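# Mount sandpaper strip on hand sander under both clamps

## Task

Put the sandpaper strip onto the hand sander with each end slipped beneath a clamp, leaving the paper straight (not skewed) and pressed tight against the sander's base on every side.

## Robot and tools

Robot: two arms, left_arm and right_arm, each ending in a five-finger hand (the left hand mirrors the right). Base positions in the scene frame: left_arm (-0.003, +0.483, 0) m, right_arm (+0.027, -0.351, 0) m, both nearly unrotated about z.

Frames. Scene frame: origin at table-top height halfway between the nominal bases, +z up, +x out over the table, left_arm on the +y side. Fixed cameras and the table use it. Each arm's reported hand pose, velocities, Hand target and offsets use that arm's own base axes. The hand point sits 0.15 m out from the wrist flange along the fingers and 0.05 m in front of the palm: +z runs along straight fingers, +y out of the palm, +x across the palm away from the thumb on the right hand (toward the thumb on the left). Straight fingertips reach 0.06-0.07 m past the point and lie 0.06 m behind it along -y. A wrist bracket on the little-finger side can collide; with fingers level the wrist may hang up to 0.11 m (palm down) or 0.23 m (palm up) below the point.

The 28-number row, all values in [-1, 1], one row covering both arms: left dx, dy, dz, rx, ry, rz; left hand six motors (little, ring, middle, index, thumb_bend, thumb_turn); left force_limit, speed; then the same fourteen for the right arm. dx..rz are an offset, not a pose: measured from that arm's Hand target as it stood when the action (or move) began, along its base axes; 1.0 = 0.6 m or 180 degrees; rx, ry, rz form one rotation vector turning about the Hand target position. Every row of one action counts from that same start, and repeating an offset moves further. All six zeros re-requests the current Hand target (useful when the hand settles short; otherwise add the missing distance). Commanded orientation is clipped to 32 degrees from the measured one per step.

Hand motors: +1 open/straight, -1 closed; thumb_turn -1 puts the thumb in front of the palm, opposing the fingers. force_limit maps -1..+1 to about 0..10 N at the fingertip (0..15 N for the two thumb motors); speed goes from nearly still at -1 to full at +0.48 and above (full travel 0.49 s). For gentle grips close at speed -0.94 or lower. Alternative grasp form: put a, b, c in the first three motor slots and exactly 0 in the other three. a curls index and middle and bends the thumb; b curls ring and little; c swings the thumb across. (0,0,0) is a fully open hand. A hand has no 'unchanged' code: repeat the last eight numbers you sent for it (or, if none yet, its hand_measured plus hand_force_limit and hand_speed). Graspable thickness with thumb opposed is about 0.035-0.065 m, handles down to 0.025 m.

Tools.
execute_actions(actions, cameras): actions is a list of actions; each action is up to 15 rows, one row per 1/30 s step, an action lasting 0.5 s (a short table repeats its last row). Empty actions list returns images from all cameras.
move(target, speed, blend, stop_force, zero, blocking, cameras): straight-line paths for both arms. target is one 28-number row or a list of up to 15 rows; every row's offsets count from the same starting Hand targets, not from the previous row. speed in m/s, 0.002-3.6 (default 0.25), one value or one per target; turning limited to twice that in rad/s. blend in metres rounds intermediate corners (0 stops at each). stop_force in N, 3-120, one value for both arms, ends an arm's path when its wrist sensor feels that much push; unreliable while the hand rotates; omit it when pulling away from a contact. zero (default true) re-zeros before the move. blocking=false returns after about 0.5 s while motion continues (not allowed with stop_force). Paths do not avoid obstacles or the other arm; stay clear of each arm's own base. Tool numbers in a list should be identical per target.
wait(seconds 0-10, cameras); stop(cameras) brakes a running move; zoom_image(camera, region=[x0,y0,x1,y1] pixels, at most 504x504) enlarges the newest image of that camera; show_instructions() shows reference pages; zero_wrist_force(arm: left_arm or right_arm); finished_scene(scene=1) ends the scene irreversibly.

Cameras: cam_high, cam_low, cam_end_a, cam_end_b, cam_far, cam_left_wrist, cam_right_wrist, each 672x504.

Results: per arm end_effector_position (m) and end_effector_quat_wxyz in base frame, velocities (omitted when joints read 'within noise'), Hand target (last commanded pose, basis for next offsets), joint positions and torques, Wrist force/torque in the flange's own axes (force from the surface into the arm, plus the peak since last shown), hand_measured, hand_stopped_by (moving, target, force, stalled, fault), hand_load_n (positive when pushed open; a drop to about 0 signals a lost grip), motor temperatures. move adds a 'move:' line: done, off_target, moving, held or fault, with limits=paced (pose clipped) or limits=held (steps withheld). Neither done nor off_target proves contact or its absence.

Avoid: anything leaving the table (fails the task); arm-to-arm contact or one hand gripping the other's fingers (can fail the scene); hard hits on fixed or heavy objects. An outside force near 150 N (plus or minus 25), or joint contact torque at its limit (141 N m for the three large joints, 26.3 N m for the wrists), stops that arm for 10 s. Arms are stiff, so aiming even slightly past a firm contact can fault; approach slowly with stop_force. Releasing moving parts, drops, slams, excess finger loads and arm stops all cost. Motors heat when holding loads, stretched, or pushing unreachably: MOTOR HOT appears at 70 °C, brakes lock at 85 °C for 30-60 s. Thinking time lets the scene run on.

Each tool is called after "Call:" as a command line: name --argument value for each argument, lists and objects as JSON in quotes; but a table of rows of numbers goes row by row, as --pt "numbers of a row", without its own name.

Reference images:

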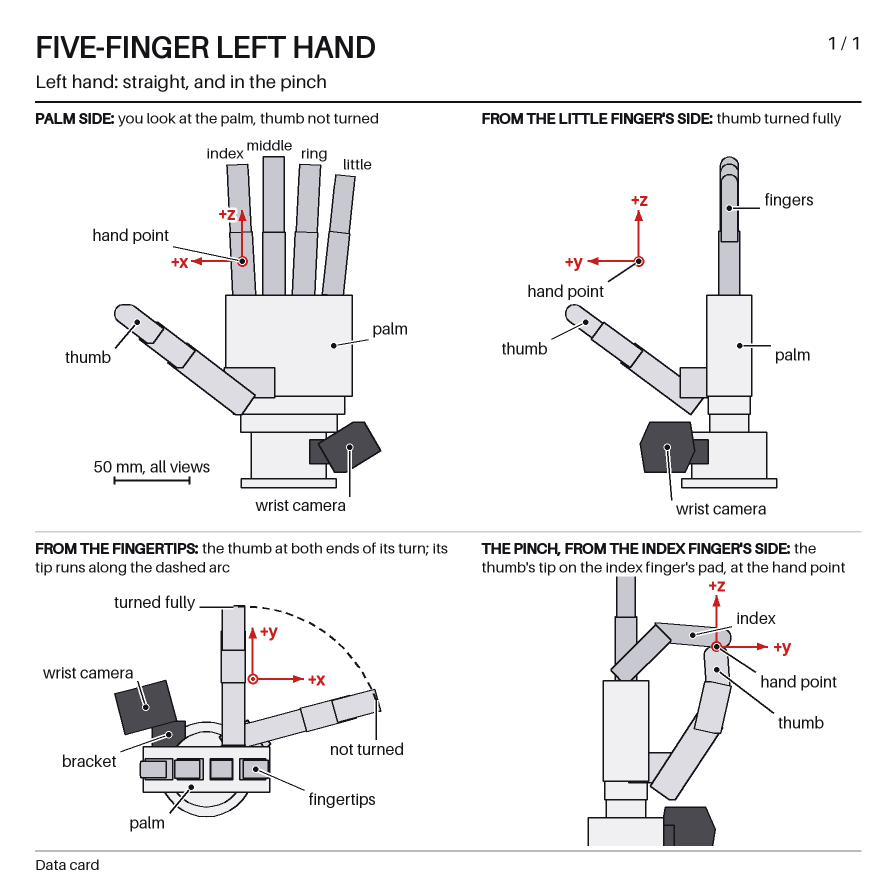

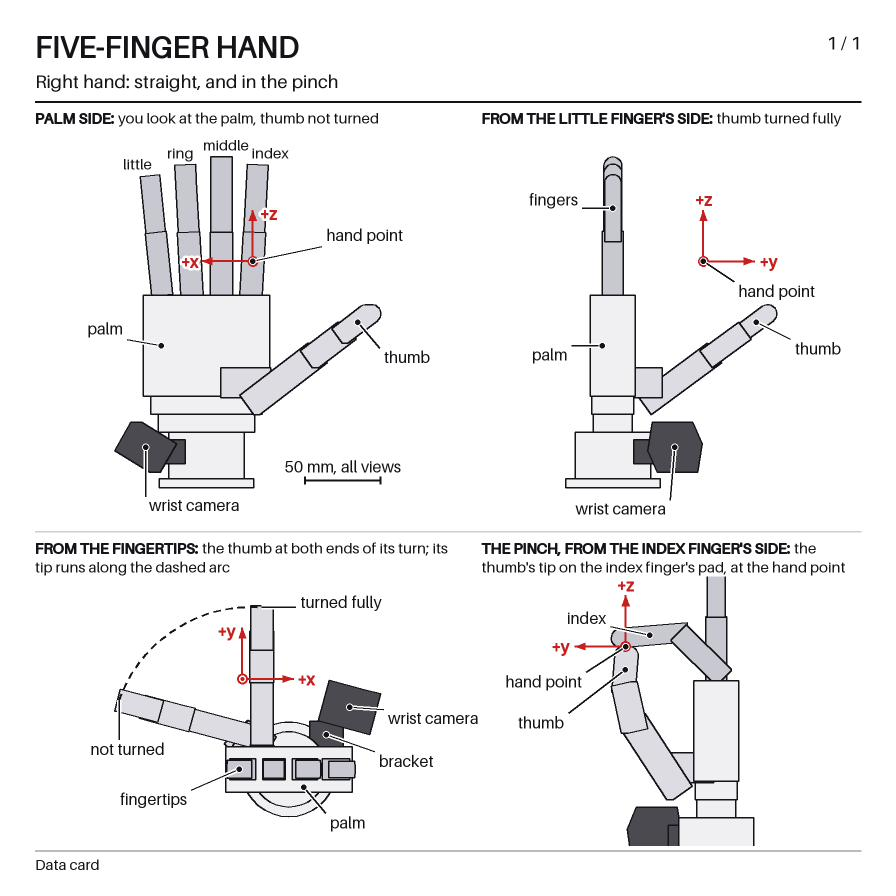

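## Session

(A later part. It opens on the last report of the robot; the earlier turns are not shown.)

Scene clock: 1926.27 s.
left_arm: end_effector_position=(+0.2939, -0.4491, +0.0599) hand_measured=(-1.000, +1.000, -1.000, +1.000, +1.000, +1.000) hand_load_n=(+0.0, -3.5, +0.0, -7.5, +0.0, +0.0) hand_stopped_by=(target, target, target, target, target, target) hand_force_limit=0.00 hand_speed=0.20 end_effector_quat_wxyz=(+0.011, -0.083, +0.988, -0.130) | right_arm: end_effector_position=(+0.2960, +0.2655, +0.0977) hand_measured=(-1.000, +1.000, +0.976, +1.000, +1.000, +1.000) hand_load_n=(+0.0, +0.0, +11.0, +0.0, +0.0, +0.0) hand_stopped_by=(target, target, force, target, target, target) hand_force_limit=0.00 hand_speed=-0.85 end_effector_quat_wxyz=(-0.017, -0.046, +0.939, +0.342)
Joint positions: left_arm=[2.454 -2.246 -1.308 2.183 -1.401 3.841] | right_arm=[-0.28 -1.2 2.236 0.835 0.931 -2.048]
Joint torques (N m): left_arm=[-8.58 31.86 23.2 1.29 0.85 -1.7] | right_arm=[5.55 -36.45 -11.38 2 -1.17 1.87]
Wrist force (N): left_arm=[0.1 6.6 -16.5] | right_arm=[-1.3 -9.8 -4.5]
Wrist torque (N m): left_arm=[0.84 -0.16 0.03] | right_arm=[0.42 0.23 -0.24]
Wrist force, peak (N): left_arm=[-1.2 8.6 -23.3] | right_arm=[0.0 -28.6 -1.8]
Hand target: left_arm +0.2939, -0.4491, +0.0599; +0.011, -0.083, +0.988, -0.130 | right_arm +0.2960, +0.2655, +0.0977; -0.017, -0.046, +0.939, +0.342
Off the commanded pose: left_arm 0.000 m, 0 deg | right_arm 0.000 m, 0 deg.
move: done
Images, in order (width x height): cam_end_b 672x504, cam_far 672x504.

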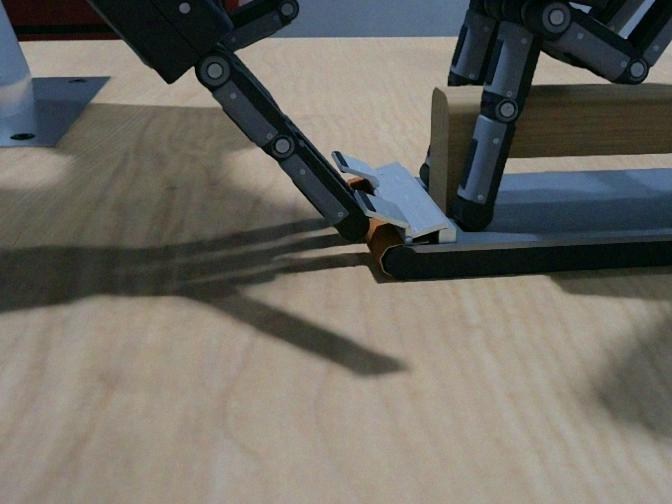

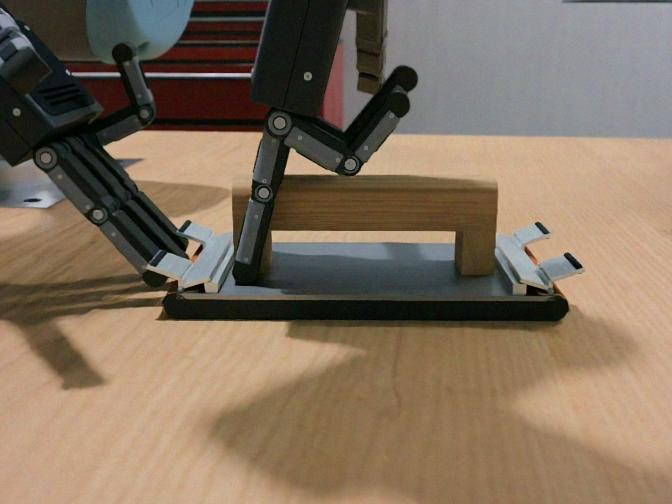

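Call:
move --pt "0 0 0 0 0 0 -1 1 -1 1 1 1 0 0.2 0.0035 -0.036 0 0 0 0 -1 1.0 0.965 1.0 1 1 0.0 -0.85" --pt "0 0 0 0 0 0 -1 1 -1 1 1 1 0 0.2 0.012 -0.12 0.1667 0 0 0 -1 1.0 0.965 1.0 1 1 0.0 -0.85" --speed '[0.03, 0.12]'

Call:
move --pt "0 0 0.02 0 0 0 -1 1 -1 1 1 1 0 0.2 0 0 0 0 0 0 -1 1.0 0.965 1.0 1 1 0.0 -0.85" --pt "0 0 0.15 0 0 0 -1 1 -1 1 1 1 0 0.2 0 0 0 0 0 0 -1 1.0 0.965 1.0 1 1 0.0 -0.85" --pt "0 0.33 0.25 0 0 0 -1 1 -1 1 1 1 0 0.2 0 0 0 0 0 0 -1 1.0 0.965 1.0 1 1 0.0 -0.85" --speed '[0.02, 0.06, 0.15]' --cameras '["cam_end_a","cam_end_b","cam_far","cam_right_wrist"]'

Call:
zoom_image --camera "cam_end_b" --region '[340, 220, 420, 290]'

Call:
zoom_image --camera "cam_end_a" --region '[430, 200, 510, 280]'

Call:
zoom_image --camera "cam_far" --region '[135, 270, 205, 330]'

Call:
zoom_image --camera "cam_far" --region '[500, 270, 570, 330]'

Call:
zoom_image --camera "cam_right_wrist" --region '[215, 20, 445, 190]'

Scene clock: 1945.33 s.
left_arm: end_effector_position=(+0.2939, -0.4491, +0.0599) hand_measured=(-1.000, +1.000, -1.000, +1.000, +1.000, +1.000) hand_load_n=(+0.0, -3.5, +0.5, -7.0, +0.0, +0.0) hand_stopped_by=(target, target, target, target, target, target) hand_force_limit=0.00 hand_speed=0.20 end_effector_quat_wxyz=(+0.011, -0.083, +0.988, -0.130) | right_arm: end_effector_position=(+0.3032, +0.1935, +0.1976) hand_measured=(-1.000, +1.000, +0.974, +1.000, +1.000, +1.000) hand_load_n=(+0.5, +0.0, +0.0, +0.0, +0.0, +0.0) hand_stopped_by=(target, target, force, target, target, target) hand_force_limit=0.00 hand_speed=-0.85 end_effector_quat_wxyz=(-0.017, -0.046, +0.939, +0.342)
Joint positions: left_arm=[2.454 -2.246 -1.308 2.183 -1.401 3.841] | right_arm=[-0.525 -1.404 2.18 1.25 1.021 -2.323]
Joint torques (N m): left_arm=[-9.1 31.51 23.31 1.37 0.74 -1.63] | right_arm=[-6.99 -34.77 -20.36 5.49 0.99 -2.47]
Wrist force (N): left_arm=[-0.2 5.9 -15.7] | right_arm=[-1.0 -0.9 0.4]
Wrist torque (N m): left_arm=[0.83 -0.12 0.04] | right_arm=[0.02 0.06 0.10]
Wrist force, peak (N): left_arm=[-0.1 6.5 -16.8] | right_arm=[-0.9 -10.1 -4.3]
Hand target: left_arm +0.2939, -0.4491, +0.0599; +0.011, -0.083, +0.988, -0.130 | right_arm +0.3032, +0.1935, +0.1977; -0.017, -0.046, +0.939, +0.342
Off the commanded pose: left_arm 0.000 m, 0 deg | right_arm 0.000 m, 0 deg.
move: done

Scene clock: 1949.87 s.
left_arm: end_effector_position=(+0.2939, -0.2512, +0.2098) hand_measured=(-1.000, +1.000, -1.000, +1.000, +1.000, +1.000) hand_load_n=(+0.0, +0.0, +0.0, +0.0, +0.0, +0.0) hand_stopped_by=(target, target, target, target, target, target) hand_force_limit=0.00 hand_speed=0.20 end_effector_quat_wxyz=(+0.011, -0.083, +0.988, -0.130) | right_arm: end_effector_position=(+0.3032, +0.1935, +0.1977) hand_measured=(-1.000, +1.000, +0.974, +1.000, +1.000, +1.000) hand_load_n=(+0.0, +0.0, +0.0, +0.5, +0.0, +0.0) hand_stopped_by=(target, target, force, target, target, target) hand_force_limit=0.00 hand_speed=-0.85 end_effector_quat_wxyz=(-0.017, -0.046, +0.939, +0.342)
Joint positions: left_arm=[2.841 -1.804 -1.587 1.941 -1.339 4.23] | right_arm=[-0.525 -1.404 2.18 1.25 1.022 -2.323]
Joint torques (N m): left_arm=[10.19 35.7 8.72 -3.88 1.66 2.33] | right_arm=[-7.05 -33.72 -20.72 5.37 0.66 -2.68]
Wrist force (N): left_arm=[0.2 0.1 -0.3] | right_arm=[-1.0 -1.0 0.4]
Wrist torque (N m): left_arm=[0.24 0.25 0.13] | right_arm=[0.02 0.06 0.10]
Wrist force, peak (N): left_arm=[0.0 5.8 -15.4] | right_arm=[-1.1 -1.1 0.7]
Hand target: left_arm +0.2939, -0.2511, +0.2099; +0.011, -0.083, +0.988, -0.130 | right_arm +0.3032, +0.1935, +0.1977; -0.017, -0.046, +0.939, +0.342
Off the commanded pose: left_arm 0.000 m, 0 deg | right_arm 0.000 m, 0 deg.
move: done
camera_calibration:
cam_right_wrist: T_world_to_cam=[[-0.376699, 0.683581, 0.625152, -0.14539], [0.837777, -0.0365512, 0.544789, -0.351778], [0.395257, 0.728959, -0.558919, -0.0277954], [0, 0, 0, 1]] pos_world=[0.250929, 0.10679, 0.267]
Images, in order (width x height): cam_end_a 672x504, cam_end_b 672x504, cam_far 672x504, cam_right_wrist 672x504.

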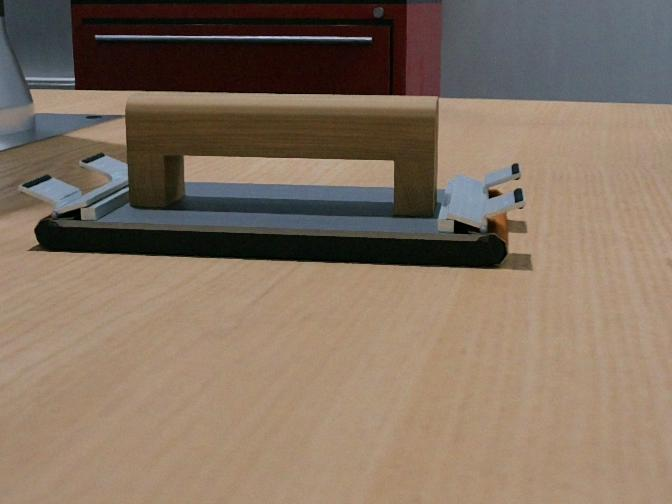

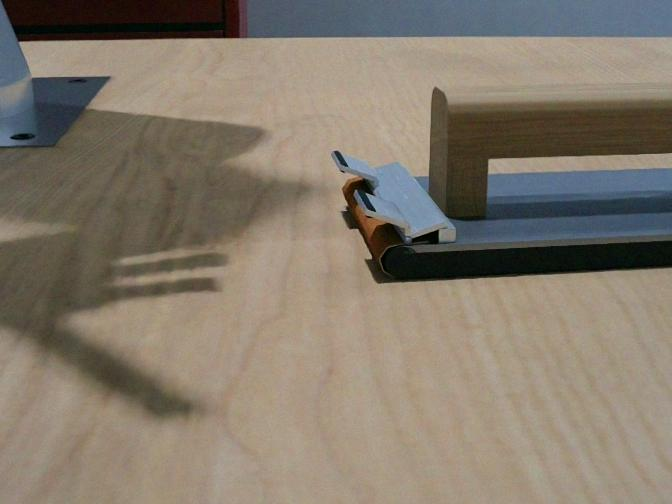

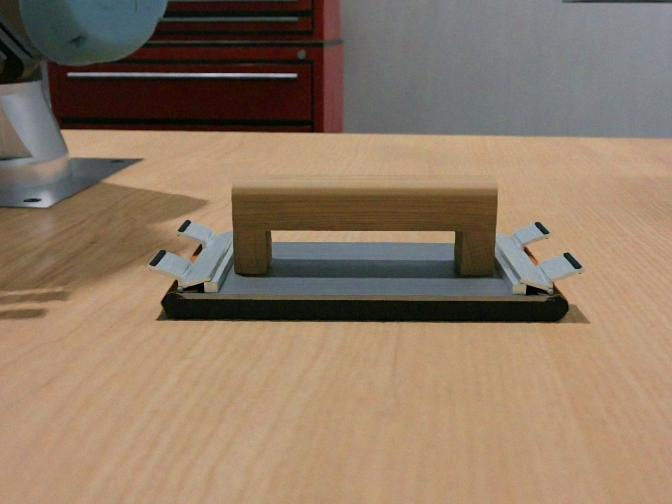

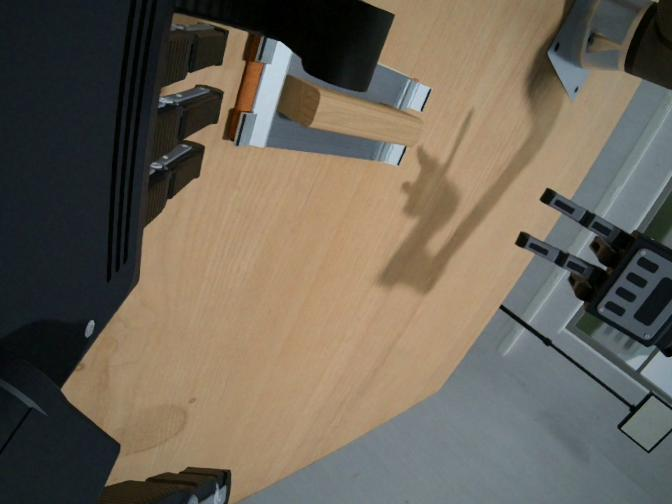

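Scaled by 6.300 from the camera's 672x504 image, which has a finer 960x720 frame.

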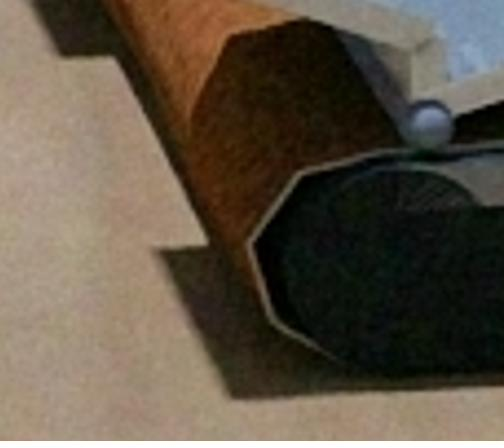

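Scaled by 6.300 from the camera's 672x504 image, which has a finer 960x720 frame.

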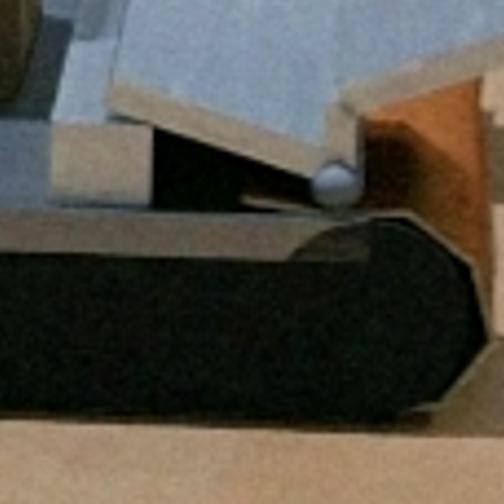

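Scaled by 7.200 from the camera's 672x504 image, which has a finer 960x720 frame.

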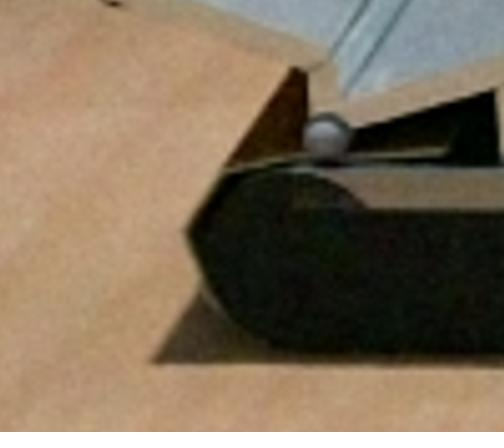

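Scaled by 7.200 from the camera's 672x504 image, which has a finer 960x720 frame.

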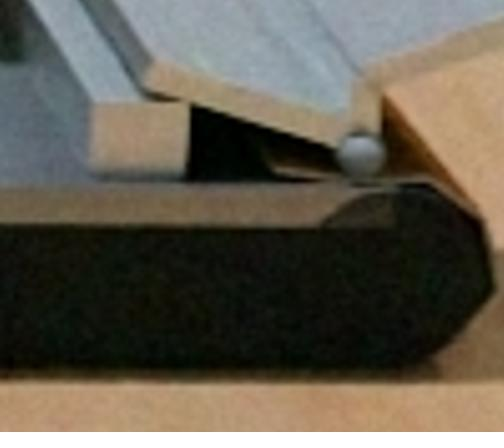

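Scaled by 2.191 from the camera's 672x504 image, which has a finer 960x720 frame.

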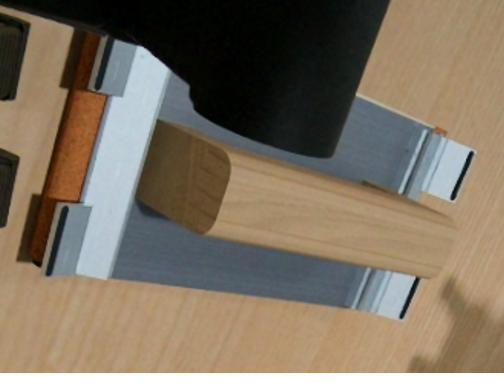

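Call:
finished_scene

The scene is finished: the task was done.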